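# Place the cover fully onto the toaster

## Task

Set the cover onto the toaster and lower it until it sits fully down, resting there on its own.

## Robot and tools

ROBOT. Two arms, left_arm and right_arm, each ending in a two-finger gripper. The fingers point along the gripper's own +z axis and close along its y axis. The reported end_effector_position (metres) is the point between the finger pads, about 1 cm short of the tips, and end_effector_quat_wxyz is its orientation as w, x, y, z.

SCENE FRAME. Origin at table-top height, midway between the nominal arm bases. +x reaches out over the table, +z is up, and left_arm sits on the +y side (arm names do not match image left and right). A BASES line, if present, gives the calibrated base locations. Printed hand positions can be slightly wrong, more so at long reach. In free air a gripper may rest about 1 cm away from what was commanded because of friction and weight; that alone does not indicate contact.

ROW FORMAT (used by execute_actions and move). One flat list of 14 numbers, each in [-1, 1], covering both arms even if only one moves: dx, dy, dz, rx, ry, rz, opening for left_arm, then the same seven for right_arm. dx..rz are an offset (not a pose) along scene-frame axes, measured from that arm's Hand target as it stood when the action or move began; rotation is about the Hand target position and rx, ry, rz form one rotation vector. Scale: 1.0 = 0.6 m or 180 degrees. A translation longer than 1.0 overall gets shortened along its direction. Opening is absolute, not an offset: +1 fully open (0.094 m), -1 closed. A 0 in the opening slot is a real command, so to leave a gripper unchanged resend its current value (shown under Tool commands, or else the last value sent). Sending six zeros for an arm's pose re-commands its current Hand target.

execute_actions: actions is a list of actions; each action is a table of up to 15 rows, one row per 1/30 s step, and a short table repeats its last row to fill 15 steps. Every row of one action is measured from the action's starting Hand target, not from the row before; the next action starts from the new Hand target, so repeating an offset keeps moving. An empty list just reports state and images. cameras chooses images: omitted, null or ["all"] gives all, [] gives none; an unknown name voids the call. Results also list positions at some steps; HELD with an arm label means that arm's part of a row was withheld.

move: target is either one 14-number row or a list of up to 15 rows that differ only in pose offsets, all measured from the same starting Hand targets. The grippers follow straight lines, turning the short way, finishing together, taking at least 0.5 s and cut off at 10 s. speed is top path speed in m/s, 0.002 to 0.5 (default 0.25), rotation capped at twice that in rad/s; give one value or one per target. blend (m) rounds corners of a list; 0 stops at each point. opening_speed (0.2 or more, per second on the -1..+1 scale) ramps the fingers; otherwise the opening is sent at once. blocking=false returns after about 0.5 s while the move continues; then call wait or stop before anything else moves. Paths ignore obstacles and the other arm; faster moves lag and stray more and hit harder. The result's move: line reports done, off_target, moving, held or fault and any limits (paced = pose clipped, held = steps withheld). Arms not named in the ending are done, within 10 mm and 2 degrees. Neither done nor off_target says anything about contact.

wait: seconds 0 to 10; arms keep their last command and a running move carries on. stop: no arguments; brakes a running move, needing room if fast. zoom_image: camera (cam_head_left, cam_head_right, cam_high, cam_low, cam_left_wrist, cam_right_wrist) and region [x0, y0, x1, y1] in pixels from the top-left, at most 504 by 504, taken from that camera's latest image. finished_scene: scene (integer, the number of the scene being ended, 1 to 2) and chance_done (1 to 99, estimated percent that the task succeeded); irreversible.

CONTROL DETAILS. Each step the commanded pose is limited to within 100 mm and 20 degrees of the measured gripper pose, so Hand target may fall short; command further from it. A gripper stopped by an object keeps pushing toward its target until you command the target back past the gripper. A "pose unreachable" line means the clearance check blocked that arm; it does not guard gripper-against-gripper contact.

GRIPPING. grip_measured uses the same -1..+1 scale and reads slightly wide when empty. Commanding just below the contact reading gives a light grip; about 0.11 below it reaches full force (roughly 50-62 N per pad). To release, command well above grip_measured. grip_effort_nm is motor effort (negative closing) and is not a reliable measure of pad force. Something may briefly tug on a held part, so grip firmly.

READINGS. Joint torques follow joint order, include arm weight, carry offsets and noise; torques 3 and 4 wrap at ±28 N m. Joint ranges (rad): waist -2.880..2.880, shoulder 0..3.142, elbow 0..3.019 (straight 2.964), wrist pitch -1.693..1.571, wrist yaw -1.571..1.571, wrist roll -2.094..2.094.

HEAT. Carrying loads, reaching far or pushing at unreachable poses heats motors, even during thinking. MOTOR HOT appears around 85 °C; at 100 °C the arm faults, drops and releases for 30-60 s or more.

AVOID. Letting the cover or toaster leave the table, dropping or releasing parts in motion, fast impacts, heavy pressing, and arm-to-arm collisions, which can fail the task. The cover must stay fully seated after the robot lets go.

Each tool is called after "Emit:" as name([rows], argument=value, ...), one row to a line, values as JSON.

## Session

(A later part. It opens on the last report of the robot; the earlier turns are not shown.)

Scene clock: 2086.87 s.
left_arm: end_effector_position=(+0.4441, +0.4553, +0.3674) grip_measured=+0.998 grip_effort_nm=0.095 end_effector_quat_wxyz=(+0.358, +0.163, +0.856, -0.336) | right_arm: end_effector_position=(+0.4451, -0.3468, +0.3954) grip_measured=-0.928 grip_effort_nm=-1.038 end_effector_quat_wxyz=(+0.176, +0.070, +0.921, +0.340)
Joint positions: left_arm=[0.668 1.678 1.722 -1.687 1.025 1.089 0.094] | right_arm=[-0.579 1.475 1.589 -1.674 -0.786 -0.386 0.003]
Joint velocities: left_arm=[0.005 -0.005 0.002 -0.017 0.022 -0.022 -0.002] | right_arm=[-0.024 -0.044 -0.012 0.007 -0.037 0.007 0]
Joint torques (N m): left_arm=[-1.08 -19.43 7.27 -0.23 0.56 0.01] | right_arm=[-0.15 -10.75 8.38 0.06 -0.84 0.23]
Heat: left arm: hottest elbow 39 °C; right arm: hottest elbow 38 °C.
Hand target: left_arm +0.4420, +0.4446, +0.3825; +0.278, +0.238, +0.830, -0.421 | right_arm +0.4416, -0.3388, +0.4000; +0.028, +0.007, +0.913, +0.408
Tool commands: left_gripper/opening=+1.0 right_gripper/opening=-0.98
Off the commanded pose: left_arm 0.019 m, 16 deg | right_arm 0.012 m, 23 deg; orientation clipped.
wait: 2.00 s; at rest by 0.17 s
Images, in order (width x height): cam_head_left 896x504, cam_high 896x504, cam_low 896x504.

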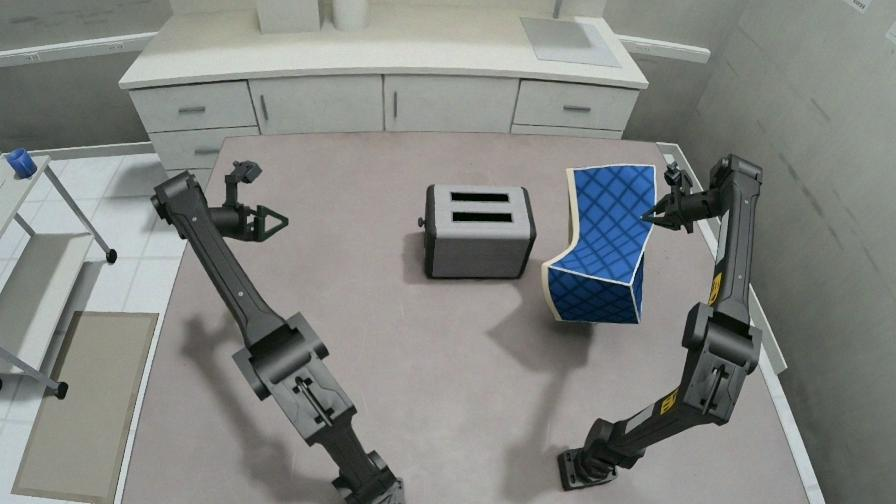

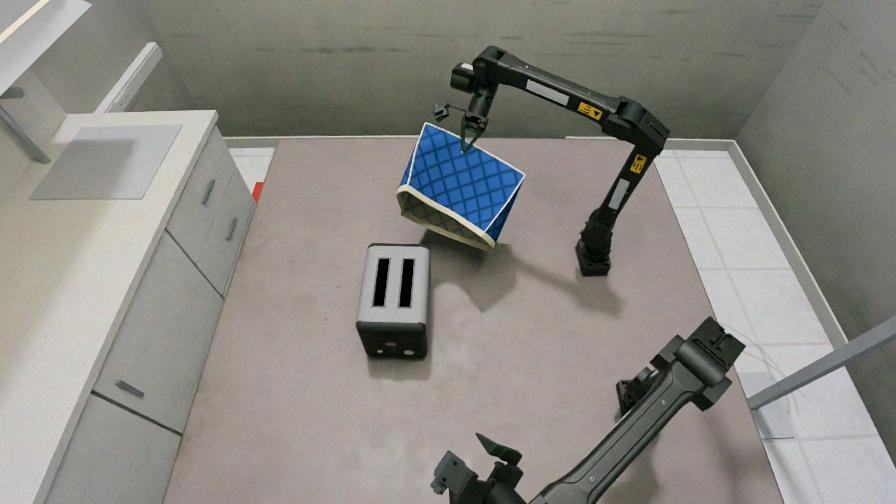

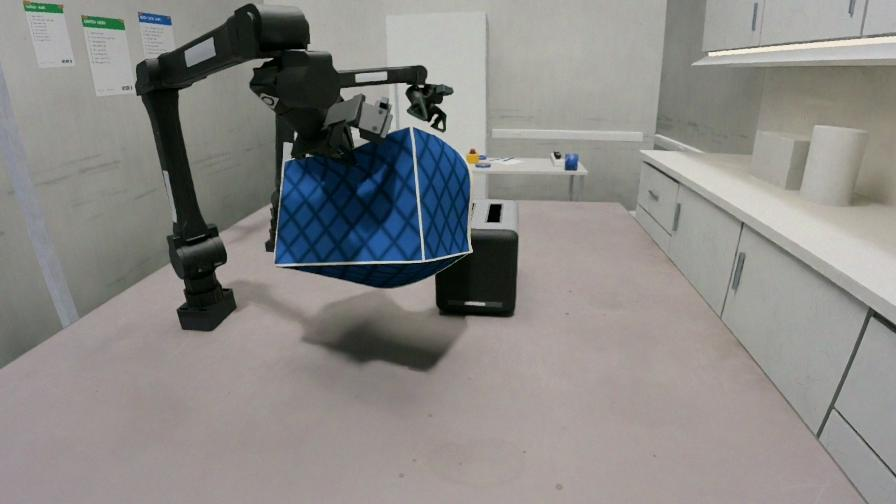

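Emit:
move([
  [0,0,0,0,0,0,1,-0.15,0.02,-0.15,0,0,0,-0.98],
  [0,0,0,0,0,0,1,-0.15,0.1,-0.23,0,0,0,-0.98],
  [0,0,0,0,0,0,1,-0.15,0.25,-0.28,0,0,0,-0.98],
], speed=0.12, cameras=["cam_low","cam_high","cam_head_right"])

Scene clock: 2097.97 s.
left_arm: end_effector_position=(+0.4441, +0.4553, +0.3674) grip_measured=+0.998 grip_effort_nm=0.100 end_effector_quat_wxyz=(+0.358, +0.163, +0.856, -0.336) | right_arm: end_effector_position=(+0.3535, -0.1928, +0.2294) grip_measured=-0.928 grip_effort_nm=-1.028 end_effector_quat_wxyz=(+0.026, +0.007, +0.912, +0.410)
Joint positions: left_arm=[0.668 1.678 1.722 -1.687 1.025 1.089 0.094] | right_arm=[-0.312 1.352 0.997 -1.441 -0.823 -0.359 0.003]
Joint velocities: left_arm=[-0.005 -0.024 0.007 0.002 0.007 -0.022 -0.001] | right_arm=[-0.005 -0.015 0.022 -0.012 0.095 0.007 0]
Joint torques (N m): left_arm=[-1.32 -19.55 7.36 -0.24 0.59 0] | right_arm=[0.03 -8.76 7.3 0.01 -0.76 0.23]
Heat: left arm: hottest elbow 39 °C; right arm: hottest elbow 38 °C.
Hand target: left_arm +0.4420, +0.4446, +0.3825; +0.278, +0.238, +0.830, -0.421 | right_arm +0.3498, -0.1870, +0.2343; +0.030, +0.006, +0.912, +0.410
Off the commanded pose: left_arm 0.019 m, 16 deg | right_arm 0.005 m, 0 deg.
joint sent to its limit (left arm) — joint 4 (wrist pitch), lower limit. The joint targets are off in orientation, not in position.
move: off_target (left_arm)
Images, in order (width x height): cam_head_right 896x504, cam_high 896x504, cam_low 896x504.

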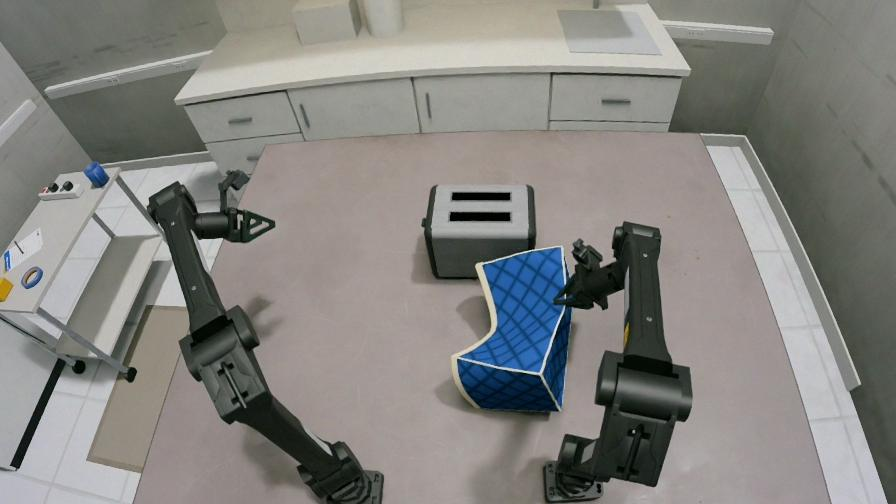

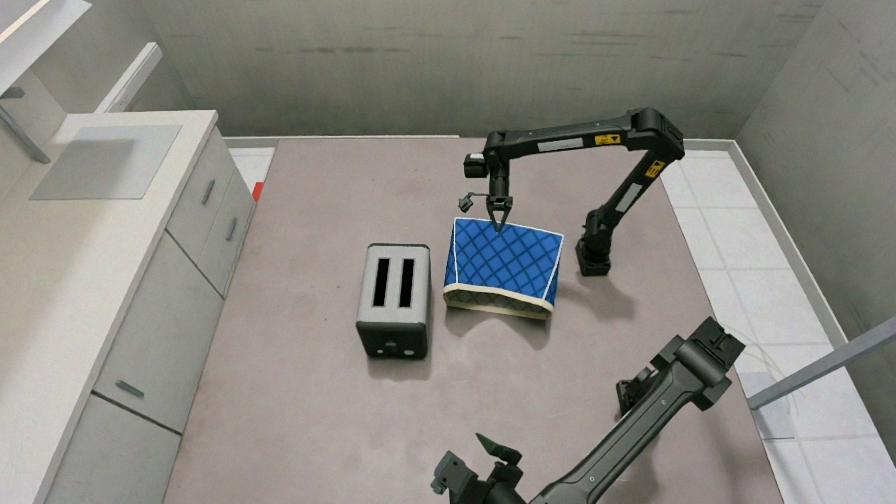

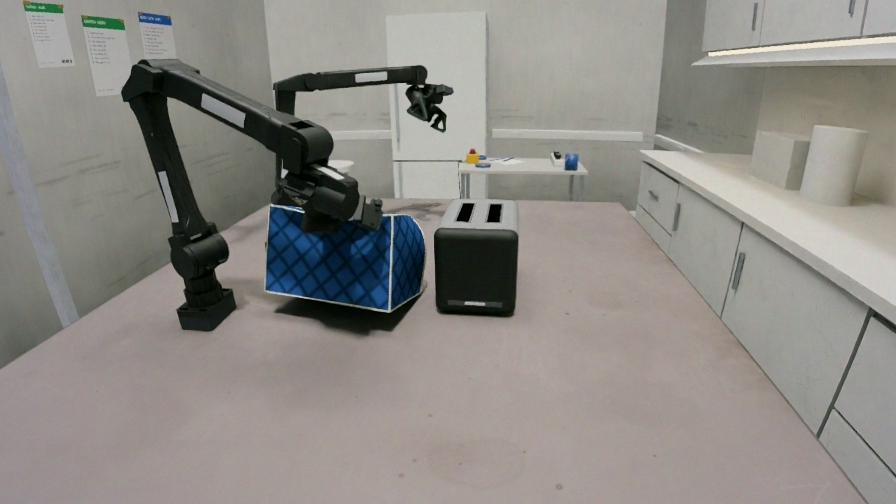

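Emit:
move([
  [0,0,0,0,0,0,1,0.04,0.03,-0.06,0,0,0,-0.98],
  [0,0,0,0,0,0,1,0.04,0.2,-0.06,0,0,0,-0.98],
  [0,0,0,0,0,0,1,0.04,0.4,-0.06,0,0,0,-0.98],
], speed=0.12, cameras=["cam_low","cam_high","cam_head_right"])

Scene clock: 2108.83 s.
left_arm: end_effector_position=(+0.4441, +0.4553, +0.3674) grip_measured=+0.998 grip_effort_nm=0.100 end_effector_quat_wxyz=(+0.358, +0.163, +0.856, -0.336) | right_arm: end_effector_position=(+0.3726, +0.0503, +0.2031) grip_measured=-0.928 grip_effort_nm=-1.028 end_effector_quat_wxyz=(+0.030, +0.006, +0.908, +0.417)
Joint positions: left_arm=[0.668 1.678 1.722 -1.687 1.025 1.089 0.094] | right_arm=[0.358 1.346 0.891 -0.626 -0.743 0.601 0.003]
Joint velocities: left_arm=[-0.015 -0.015 -0.002 -0.002 -0.051 -0.037 0] | right_arm=[-0.015 -0.005 -0.002 0.007 -0.022 0.037 0.001]
Joint torques (N m): left_arm=[-1.32 -19.19 7.43 -0.32 0.59 -0.01] | right_arm=[-0.15 -7.53 9.2 1.22 -0.31 0.22]
Heat: left arm: hottest elbow 39 °C; right arm: hottest elbow 37 °C.
Hand target: left_arm +0.4420, +0.4446, +0.3825; +0.278, +0.238, +0.830, -0.421 | right_arm +0.3731, +0.0555, +0.2039; +0.030, +0.007, +0.907, +0.419
Off the commanded pose: left_arm 0.019 m, 16 deg | right_arm 0.006 m, 1 deg.
joint sent to its limit (left arm) — joint 4 (wrist pitch), lower limit. The joint targets are off in orientation, not in position.
move: off_target (left_arm)
Images, in order (width x height): cam_head_right 896x504, cam_high 896x504, cam_low 896x504.

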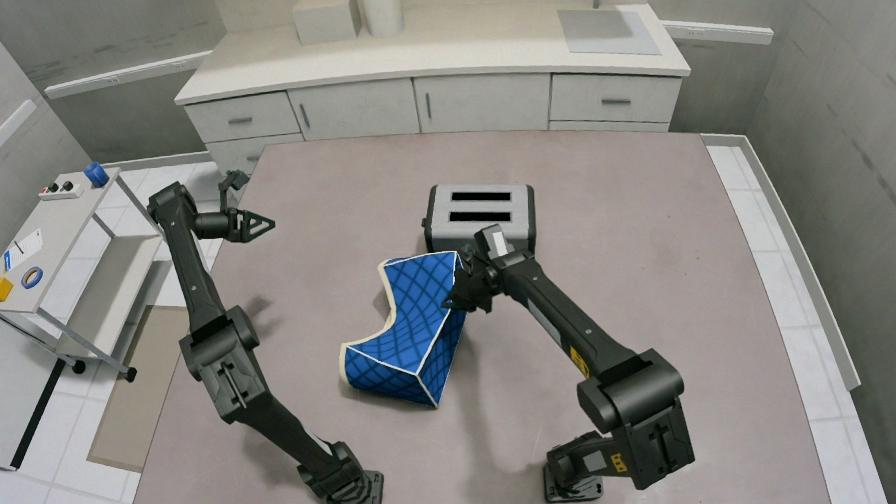

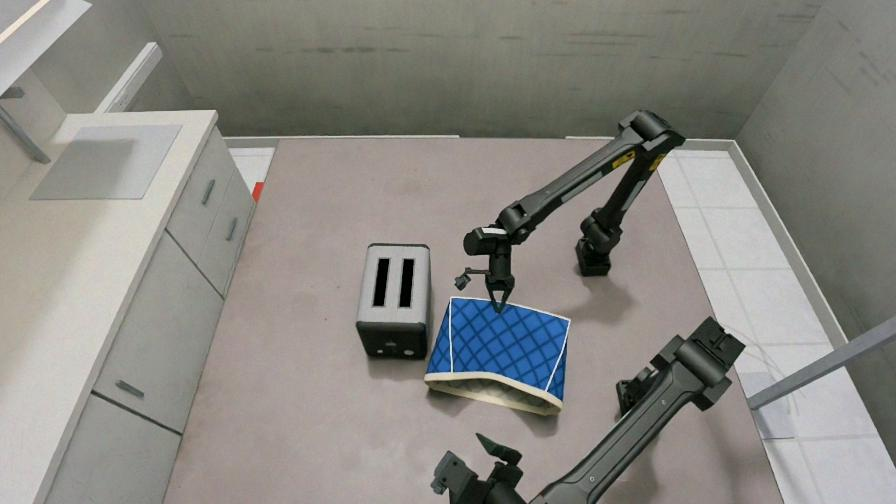

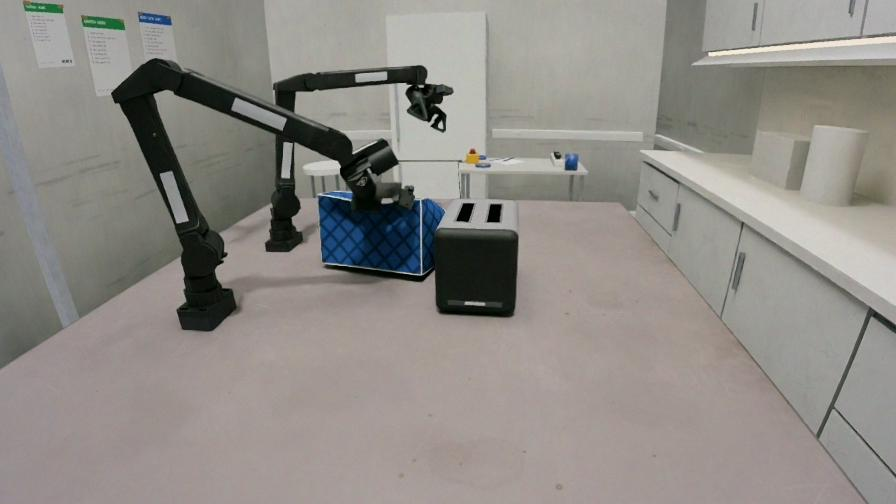

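Emit:
move(target=[-0.117,-0.14,-0.17,0.024,0.226,0.065,1,0,0,0,0,0,0,-0.98], speed=0.15, cameras=["cam_left_wrist","cam_high"])

Scene clock: 2118.90 s.
left_arm: end_effector_position=(+0.3723, +0.3693, +0.2669) grip_measured=+0.998 grip_effort_nm=0.100 end_effector_quat_wxyz=(+0.076, -0.041, +0.923, -0.374) | right_arm: end_effector_position=(+0.3726, +0.0503, +0.2031) grip_measured=-0.928 grip_effort_nm=-1.038 end_effector_quat_wxyz=(+0.030, +0.006, +0.908, +0.417)
Joint positions: left_arm=[0.535 1.567 1.401 -1.687 0.742 0.56 0.094] | right_arm=[0.358 1.346 0.891 -0.625 -0.743 0.602 0.003]
Joint velocities: left_arm=[-0.005 0.005 0.002 -0.027 0.022 -0.051 0.001] | right_arm=[-0.005 -0.005 0.017 0.007 -0.037 -0.022 0]
Joint torques (N m): left_arm=[-0.97 -16.5 7.04 -0.55 0.36 0.04] | right_arm=[-0.15 -7.36 9.17 1.29 -0.3 0.23]
Heat: left arm: hottest elbow 39 °C; right arm: hottest elbow 37 °C.
Hand target: left_arm +0.3709, +0.3624, +0.2784; +0.004, +0.000, +0.910, -0.415 | right_arm +0.3731, +0.0555, +0.2039; +0.030, +0.007, +0.907, +0.419
Off the commanded pose: left_arm 0.016 m, 11 deg | right_arm 0.005 m, 0 deg.
joint sent to its limit (left arm) — joint 4 (wrist pitch), lower limit. The joint targets are off in orientation, not in position.
move: off_target (left_arm)
Images, in order (width x height): cam_high 896x504, cam_left_wrist 616x616.

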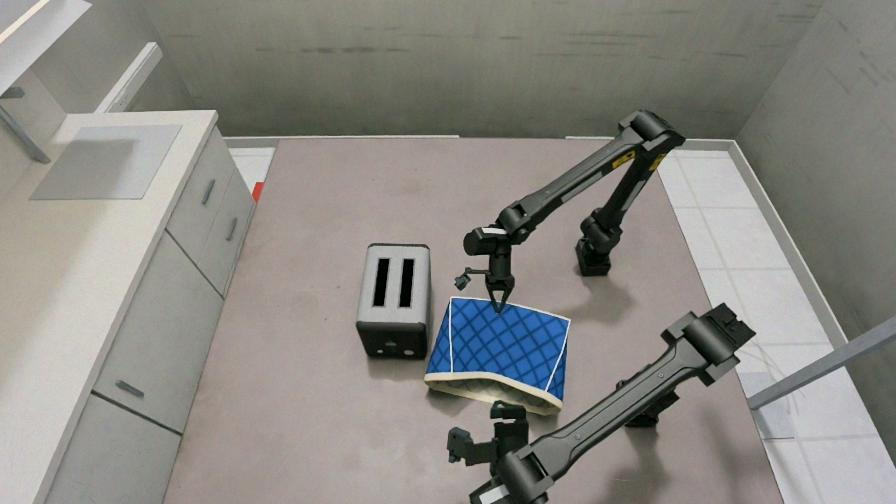

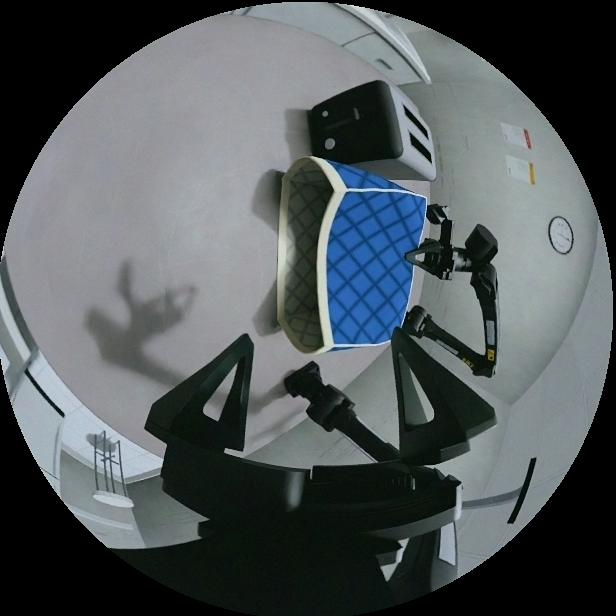

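Emit:
move(target=[0,-0.115,-0.12,0,0,0,1,0,0,0,0,0,0,-0.98], speed=0.1, cameras=["cam_left_wrist"])

Scene clock: 2123.10 s.
left_arm: end_effector_position=(+0.3646, +0.2988, +0.2095) grip_measured=+0.998 grip_effort_nm=0.095 end_effector_quat_wxyz=(+0.006, -0.003, +0.910, -0.414) | right_arm: end_effector_position=(+0.3726, +0.0503, +0.2031) grip_measured=-0.928 grip_effort_nm=-1.038 end_effector_quat_wxyz=(+0.030, +0.006, +0.908, +0.417)
Joint positions: left_arm=[0.396 1.611 1.266 -1.63 0.774 0.56 0.094] | right_arm=[0.358 1.346 0.891 -0.625 -0.743 0.602 0.003]
Joint velocities: left_arm=[-0.015 -0.015 -0.007 0.012 0.081 0.037 0] | right_arm=[-0.005 0.005 0.027 -0.007 0.022 0.007 0.001]
Joint torques (N m): left_arm=[-0.97 -13.27 6.75 -0.2 0.64 0.04] | right_arm=[0.03 -7.41 9.2 1.28 -0.31 0.23]
Heat: left arm: hottest elbow 39 °C; right arm: hottest elbow 37 °C.
Hand target: left_arm +0.3698, +0.2948, +0.2057; +0.004, -0.001, +0.910, -0.415 | right_arm +0.3731, +0.0555, +0.2039; +0.030, +0.007, +0.907, +0.419
Off the commanded pose: left_arm 0.009 m, 1 deg | right_arm 0.005 m, 0 deg.
move: done
Images, in order (width x height): cam_left_wrist 616x616.

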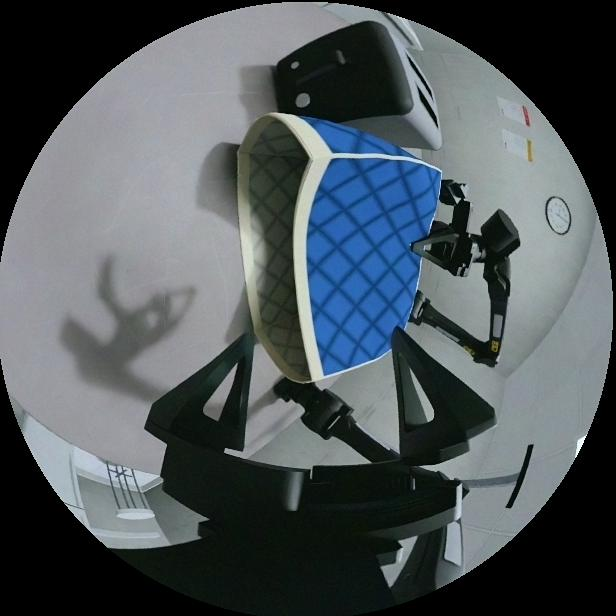

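Emit:
move(target=[0.01,-0.08,-0.085,0,0,0,1,0,0,0,0,0,0,-0.98], speed=0.1, cameras=["cam_left_wrist"])

Scene clock: 2128.47 s.
left_arm: end_effector_position=(+0.3713, +0.2529, +0.1598) grip_measured=+0.998 grip_effort_nm=0.095 end_effector_quat_wxyz=(+0.008, -0.001, +0.911, -0.413) | right_arm: end_effector_position=(+0.3726, +0.0503, +0.2031) grip_measured=-0.928 grip_effort_nm=-1.038 end_effector_quat_wxyz=(+0.030, +0.006, +0.908, +0.417)
Joint positions: left_arm=[0.29 1.619 1.142 -1.393 0.81 0.421 0.094] | right_arm=[0.358 1.346 0.891 -0.625 -0.743 0.602 0.003]
Joint velocities: left_arm=[-0.015 0.005 0.007 -0.012 -0.037 -0.081 -0.001] | right_arm=[-0.015 -0.005 0.007 -0.012 -0.007 -0.051 0]
Joint torques (N m): left_arm=[-1.03 -12.57 6.28 -0.06 0.63 0.02] | right_arm=[-0.15 -7.53 9.14 1.22 -0.31 0.23]
Heat: left arm: hottest elbow 39 °C; right arm: hottest elbow 37 °C.
Hand target: left_arm +0.3748, +0.2476, +0.1544; +0.003, -0.001, +0.910, -0.415 | right_arm +0.3731, +0.0555, +0.2039; +0.030, +0.007, +0.907, +0.419
Off the commanded pose: left_arm 0.009 m, 1 deg | right_arm 0.005 m, 0 deg.
move: done
Images, in order (width x height): cam_left_wrist 616x616.

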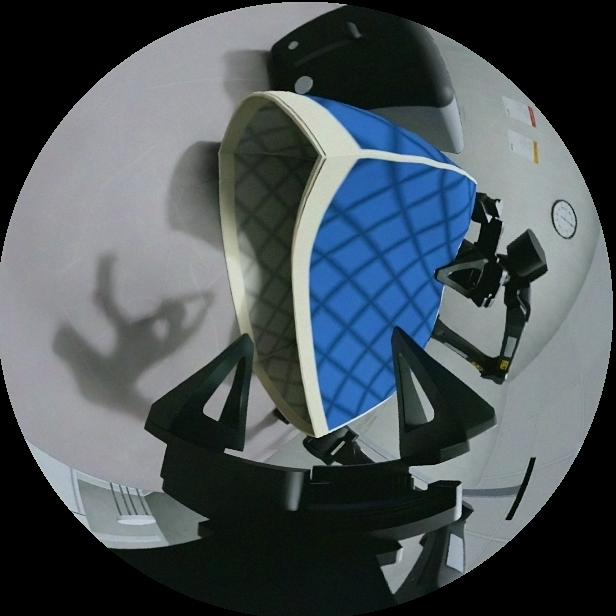

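Emit:
move(target=[0,0,0,0,0,0,-0.98,0,0,0,0,0,0,-0.98], opening_speed=1.5, cameras=["cam_left_wrist"])

Emit:
move([
  [0,0,0.1,0,0,0,-0.98,0,0.08,0.22,0,0,0,-0.98],
  [0,-0.08,0.14,0,0,0,-0.98,0,0.18,0.4,0,0,0,-0.98],
], speed=0.1)

Scene clock: 2135.20 s.
left_arm: end_effector_position=(+0.3713, +0.2528, +0.1598) grip_measured=-0.976 grip_effort_nm=-0.164 end_effector_quat_wxyz=(+0.008, -0.002, +0.911, -0.413) | right_arm: end_effector_position=(+0.3726, +0.0503, +0.2031) grip_measured=-0.928 grip_effort_nm=-1.043 end_effector_quat_wxyz=(+0.030, +0.006, +0.908, +0.417)
Joint positions: left_arm=[0.29 1.619 1.142 -1.393 0.811 0.42 0.001] | right_arm=[0.358 1.346 0.891 -0.625 -0.743 0.602 0.003]
Joint velocities: left_arm=[-0.024 0.005 0.007 -0.017 -0.051 -0.037 0.002] | right_arm=[-0.015 -0.024 0.007 -0.007 -0.051 -0.022 0]
Joint torques (N m): left_arm=[-1.2 -12.4 6.32 0.01 0.62 0.05] | right_arm=[0.03 -7.47 9.2 1.24 -0.31 0.23]
Heat: left arm: hottest elbow 39 °C; right arm: hottest elbow 37 °C.
Hand target: left_arm +0.3748, +0.2475, +0.1544; +0.003, -0.001, +0.910, -0.415 | right_arm +0.3731, +0.0555, +0.2039; +0.030, +0.007, +0.907, +0.419
Off the commanded pose: left_arm 0.008 m, 1 deg | right_arm 0.005 m, 0 deg.
move: done
Images, in order (width x height): cam_left_wrist 616x616.

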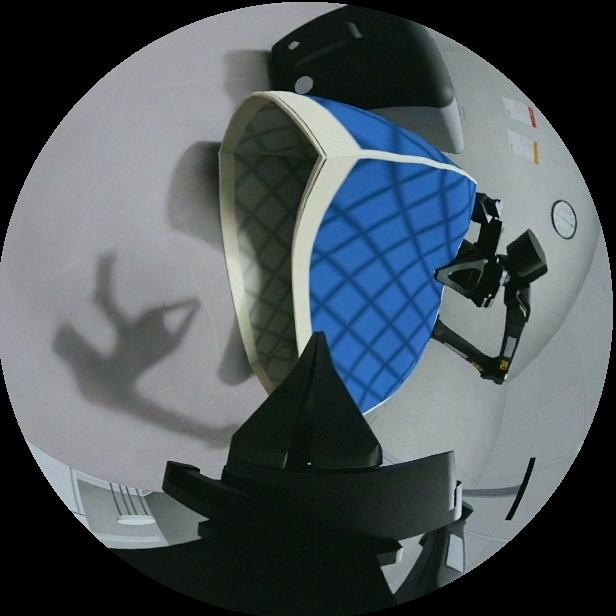

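Scene clock: 2138.60 s.
left_arm: end_effector_position=(+0.3635, +0.2037, +0.2180) grip_measured=-0.977 grip_effort_nm=-0.178 end_effector_quat_wxyz=(-0.023, -0.016, +0.907, -0.420) | right_arm: end_effector_position=(+0.3678, +0.1505, +0.4189) grip_measured=-0.928 grip_effort_nm=-1.038 end_effector_quat_wxyz=(+0.017, +0.015, +0.912, +0.410)
Joint positions: left_arm=[0.18 1.523 1.19 -1.492 0.839 0.263 0.001] | right_arm=[0.581 1.357 1.475 -1.077 -0.624 0.854 0.003]
Joint velocities: left_arm=[-0.005 -0.005 -0.002 -0.002 -0.037 0.022 -0.001] | right_arm=[0.005 -0.015 0.007 -0.002 -0.051 -0.022 0]
Joint torques (N m): left_arm=[-1.79 -15.38 9.02 0.03 0.62 0.06] | right_arm=[0.09 -7.65 16.4 1.01 -0.22 0.19]
Heat: left arm: hottest elbow 39 °C; right arm: hottest elbow 37 °C.
Hand target: left_arm +0.3737, +0.1987, +0.2372; +0.002, +0.000, +0.910, -0.415 | right_arm +0.3754, +0.1645, +0.4444; +0.029, +0.008, +0.906, +0.422
Off the commanded pose: left_arm 0.024 m, 4 deg | right_arm 0.029 m, 2 deg.
move: off_target (left_arm, right_arm)

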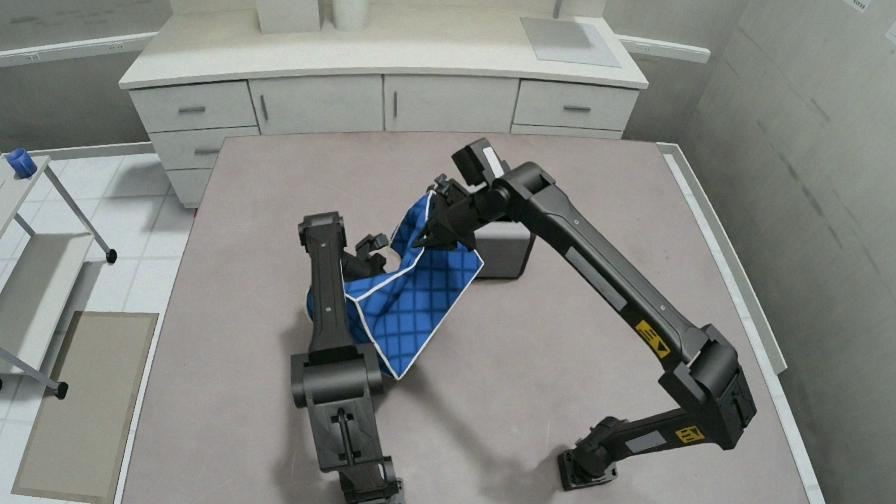

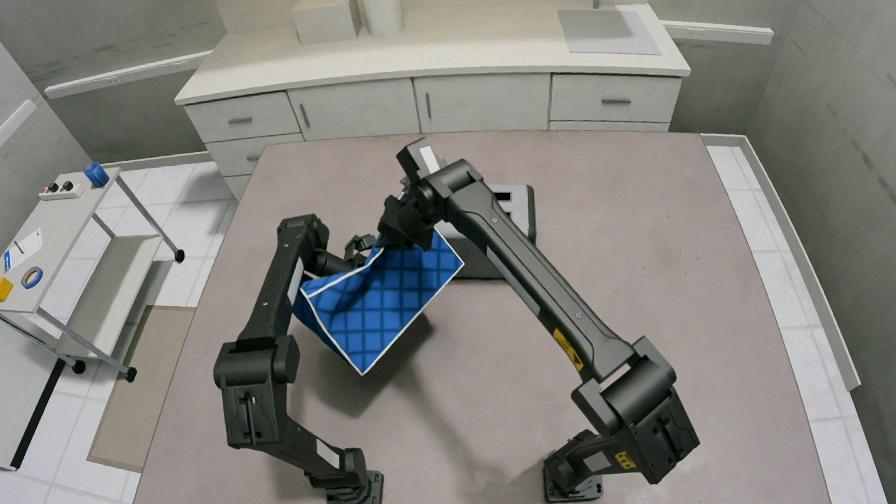

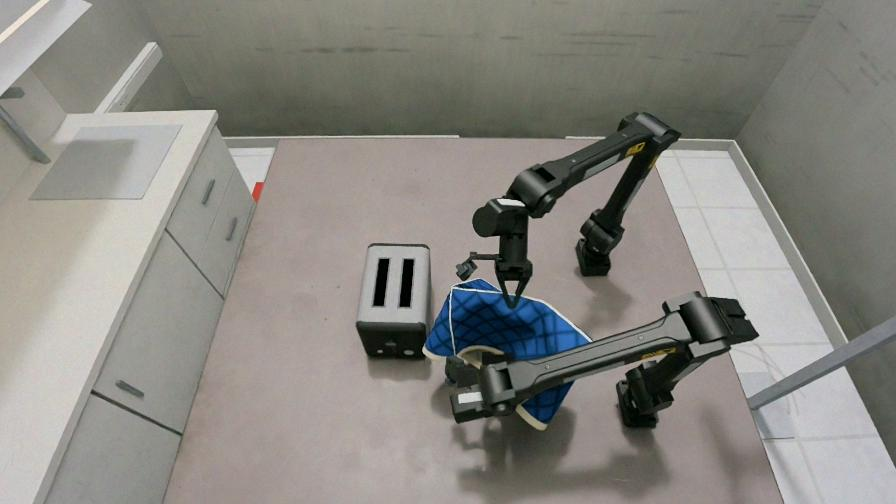

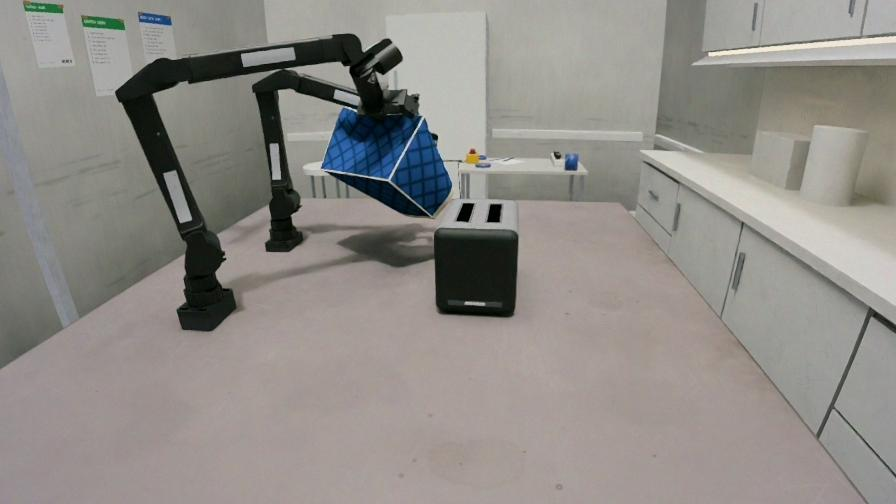

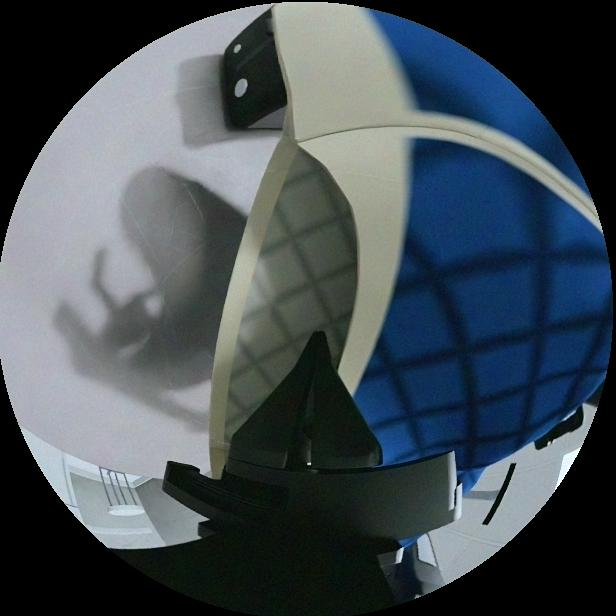

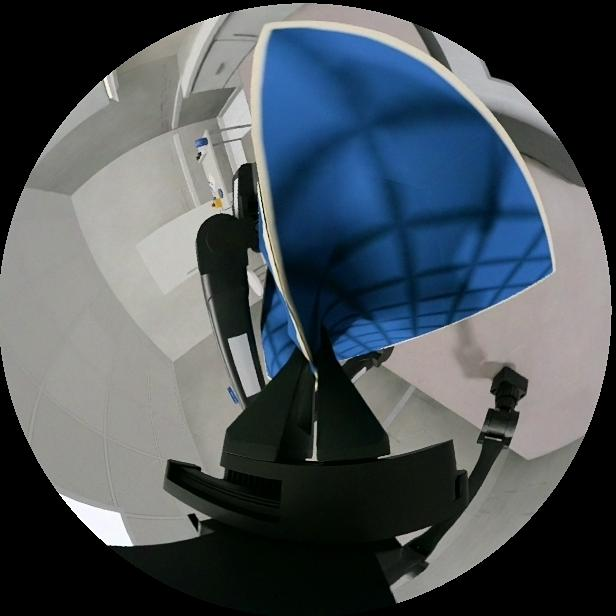

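Emit:
move([
  [0.02,0.07,0.04,0,0,0,1,0,0,0,0,0,0,-0.98],
], speed=0.1, opening_speed=1, cameras=["cam_left_wrist"])

Scene clock: 2145.53 s.
left_arm: end_effector_position=(+0.3748, +0.2325, +0.2541) grip_measured=+0.997 grip_effort_nm=0.100 end_effector_quat_wxyz=(-0.008, -0.004, +0.908, -0.418) | right_arm: end_effector_position=(+0.3679, +0.1504, +0.4190) grip_measured=-0.928 grip_effort_nm=-1.028 end_effector_quat_wxyz=(+0.017, +0.015, +0.912, +0.409)
Joint positions: left_arm=[0.242 1.539 1.307 -1.631 0.824 0.367 0.094] | right_arm=[0.581 1.357 1.476 -1.077 -0.623 0.854 0.003]
Joint velocities: left_arm=[0.005 -0.005 -0.002 -0.007 -0.007 -0.037 0.001] | right_arm=[-0.005 0.005 -0.002 0.012 0.022 0.11 0]
Joint torques (N m): left_arm=[0.32 -12.04 9.66 -0.83 0.38 0.24] | right_arm=[0.03 -7.65 16.36 0.92 -0.25 0.2]
Heat: left arm: hottest elbow 39 °C; right arm: hottest elbow 38 °C.
Hand target: left_arm +0.3864, +0.2400, +0.2620; +0.002, -0.001, +0.910, -0.415 | right_arm +0.3754, +0.1644, +0.4445; +0.029, +0.008, +0.906, +0.422
Off the commanded pose: left_arm 0.015 m, 1 deg | right_arm 0.030 m, 2 deg.
move: off_target (left_arm, right_arm)
Images, in order (width x height): cam_left_wrist 616x616.

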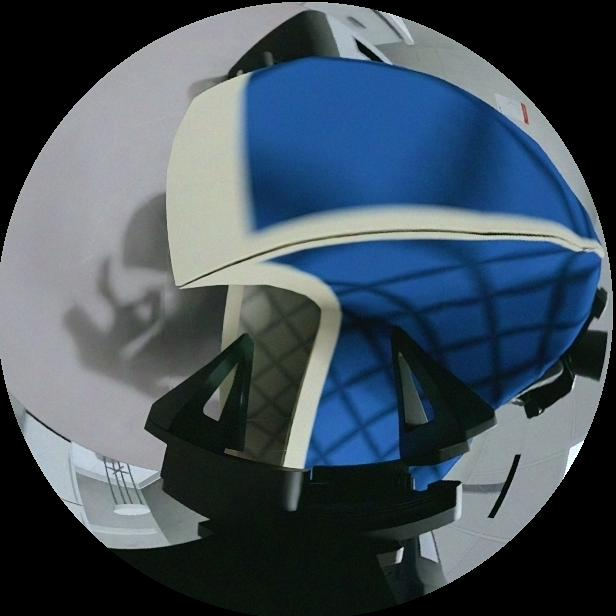

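Emit:
move(target=[0,-0.01,-0.01,0,0,0,-0.98,0,0,0,0,0,0,-0.98], opening_speed=1.5, cameras=["cam_left_wrist","cam_low"])

Scene clock: 2149.53 s.
left_arm: end_effector_position=(+0.3760, +0.2328, +0.2537) grip_measured=-0.976 grip_effort_nm=-0.168 end_effector_quat_wxyz=(-0.005, -0.002, +0.909, -0.417) | right_arm: end_effector_position=(+0.3679, +0.1505, +0.4188) grip_measured=-0.928 grip_effort_nm=-1.033 end_effector_quat_wxyz=(+0.017, +0.015, +0.912, +0.409)
Joint positions: left_arm=[0.242 1.539 1.307 -1.624 0.824 0.367 0.001] | right_arm=[0.581 1.357 1.476 -1.077 -0.623 0.854 0.003]
Joint velocities: left_arm=[-0.015 -0.015 -0.002 -0.002 -0.007 -0.022 -0.001] | right_arm=[-0.015 -0.005 -0.012 0.007 0.095 0.022 0]
Joint torques (N m): left_arm=[-0.26 -12.69 8.55 -0.08 0.53 0.08] | right_arm=[0.21 -7.59 16.38 0.94 -0.26 0.2]
Heat: left arm: hottest elbow 39 °C; right arm: hottest elbow 38 °C.
Hand target: left_arm +0.3862, +0.2342, +0.2558; +0.002, -0.001, +0.910, -0.415 | right_arm +0.3754, +0.1645, +0.4444; +0.029, +0.008, +0.906, +0.422
Off the commanded pose: left_arm 0.011 m, 1 deg | right_arm 0.030 m, 2 deg.
move: off_target (left_arm, right_arm)
Images, in order (width x height): cam_low 896x504, cam_left_wrist 616x616.

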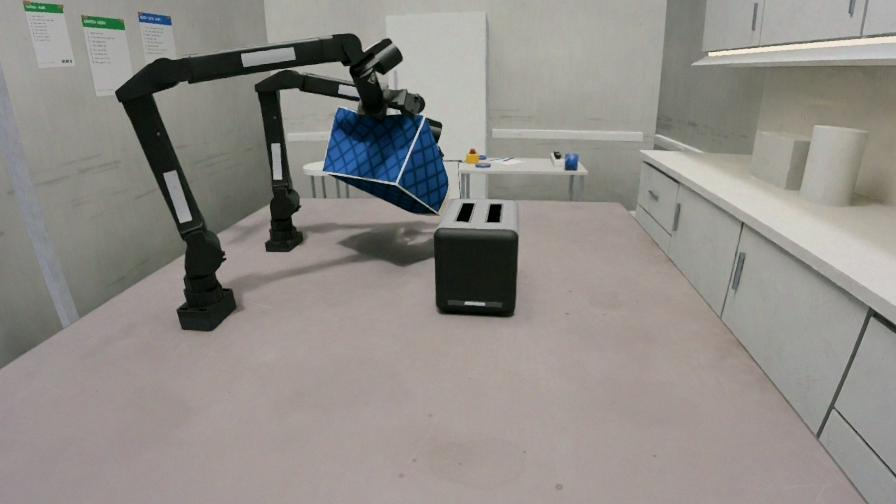

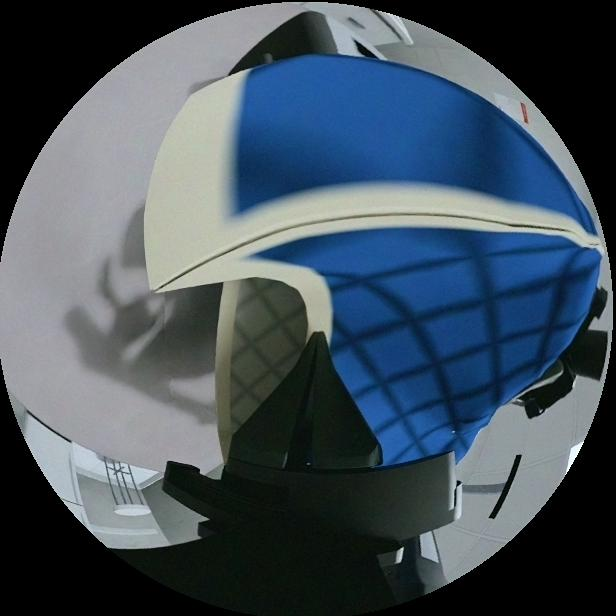

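Emit:
move(target=[0,0.01,0.01,0,0,0,1,0,0,0,0,0,0,-0.98], opening_speed=1.5, cameras=[])

Emit:
move(target=[0,-0.07,-0.06,0,0,0,1,0,0,0,0,0,0,-0.98], speed=0.1, cameras=["cam_left_wrist"])

Emit:
move(target=[0,0,0,0,0,0,-0.98,0,0,0,0,0,0,-0.98], opening_speed=1.5, cameras=["cam_left_wrist"])

Scene clock: 2155.83 s.
left_arm: end_effector_position=(+0.3748, +0.2325, +0.2540) grip_measured=+0.997 grip_effort_nm=0.110 end_effector_quat_wxyz=(-0.008, -0.004, +0.908, -0.418) | right_arm: end_effector_position=(+0.3679, +0.1505, +0.4188) grip_measured=-0.928 grip_effort_nm=-1.023 end_effector_quat_wxyz=(+0.017, +0.015, +0.912, +0.409)
Joint positions: left_arm=[0.242 1.539 1.307 -1.631 0.824 0.367 0.094] | right_arm=[0.581 1.357 1.476 -1.077 -0.623 0.854 0.003]
Joint velocities: left_arm=[-0.005 -0.005 -0.007 0.007 -0.022 -0.007 0] | right_arm=[-0.005 0.005 -0.017 -0.002 -0.066 0.081 0]
Joint torques (N m): left_arm=[0.91 -12.34 9.83 -0.92 0.35 0.23] | right_arm=[0.09 -7.71 16.36 0.94 -0.25 0.19]
Heat: left arm: hottest elbow 39 °C; right arm: hottest elbow 39 °C.
Hand target: left_arm +0.3864, +0.2401, +0.2619; +0.002, -0.001, +0.910, -0.415 | right_arm +0.3754, +0.1645, +0.4444; +0.029, +0.008, +0.906, +0.422
Off the commanded pose: left_arm 0.016 m, 1 deg | right_arm 0.030 m, 2 deg.
move: off_target (left_arm, right_arm)
No camera images: "cameras" was empty.

Scene clock: 2157.20 s.
left_arm: end_effector_position=(+0.3833, +0.2045, +0.2250) grip_measured=+0.998 grip_effort_nm=0.095 end_effector_quat_wxyz=(+0.001, -0.004, +0.910, -0.415) | right_arm: end_effector_position=(+0.3680, +0.1505, +0.4188) grip_measured=-0.928 grip_effort_nm=-1.023 end_effector_quat_wxyz=(+0.017, +0.015, +0.912, +0.409)
Joint positions: left_arm=[0.173 1.539 1.235 -1.461 0.839 0.256 0.094] | right_arm=[0.581 1.357 1.476 -1.077 -0.623 0.854 0.003]
Joint velocities: left_arm=[-0.015 -0.005 0.002 -0.017 0.051 -0.022 -0.001] | right_arm=[-0.005 0.005 -0.007 0.002 0.037 0.022 -0.001]
Joint torques (N m): left_arm=[-1.44 -13.86 6.83 0.03 0.65 0.02] | right_arm=[0.21 -7.65 16.38 0.95 -0.29 0.2]
Heat: left arm: hottest elbow 39 °C; right arm: hottest elbow 39 °C.
Hand target: left_arm +0.3856, +0.1987, +0.2255; +0.002, +0.000, +0.910, -0.415 | right_arm +0.3754, +0.1645, +0.4444; +0.028, +0.008, +0.906, +0.422
Off the commanded pose: left_arm 0.007 m, 0 deg | right_arm 0.030 m, 2 deg.
move: off_target (right_arm)
Images, in order (width x height): cam_left_wrist 616x616.

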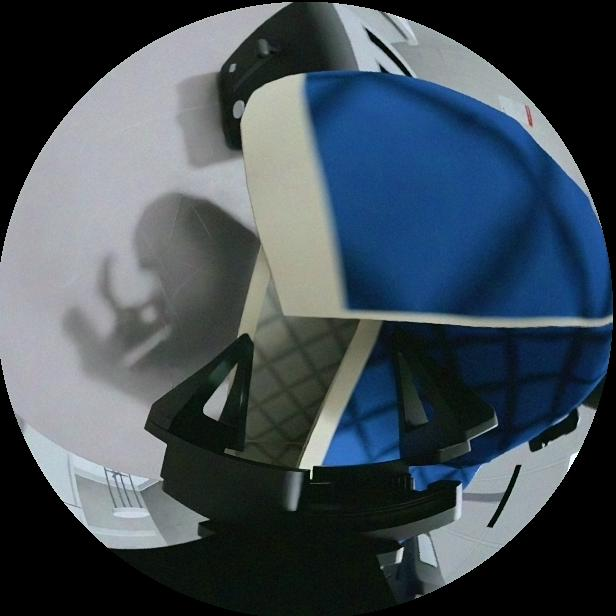

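Scene clock: 2158.93 s.
left_arm: end_effector_position=(+0.3833, +0.2045, +0.2250) grip_measured=-0.976 grip_effort_nm=-0.168 end_effector_quat_wxyz=(+0.000, -0.005, +0.910, -0.415) | right_arm: end_effector_position=(+0.3680, +0.1505, +0.4188) grip_measured=-0.928 grip_effort_nm=-1.023 end_effector_quat_wxyz=(+0.017, +0.015, +0.912, +0.409)
Joint positions: left_arm=[0.173 1.539 1.235 -1.461 0.839 0.255 0.001] | right_arm=[0.581 1.357 1.476 -1.077 -0.623 0.854 0.003]
Joint velocities: left_arm=[-0.005 -0.005 -0.007 0.012 -0.095 -0.037 0] | right_arm=[-0.005 0.005 0.002 0.002 -0.022 -0.051 0]
Joint torques (N m): left_arm=[-1.26 -13.45 6.82 0.12 0.64 0.04] | right_arm=[-0.03 -7.71 16.39 0.95 -0.28 0.21]
Heat: left arm: hottest elbow 39 °C; right arm: hottest elbow 39 °C.
Hand target: left_arm +0.3856, +0.1987, +0.2255; +0.002, +0.000, +0.910, -0.415 | right_arm +0.3754, +0.1645, +0.4444; +0.028, +0.008, +0.906, +0.422
Off the commanded pose: left_arm 0.006 m, 1 deg | right_arm 0.030 m, 2 deg.
move: off_target (right_arm)
Images, in order (width x height): cam_left_wrist 616x616.

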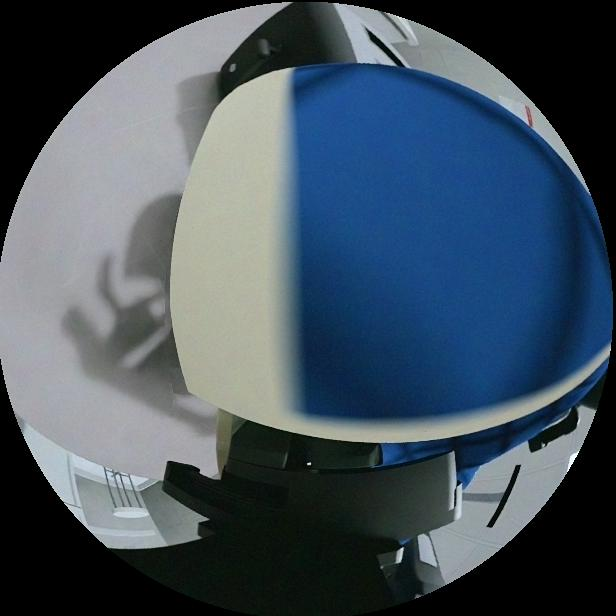

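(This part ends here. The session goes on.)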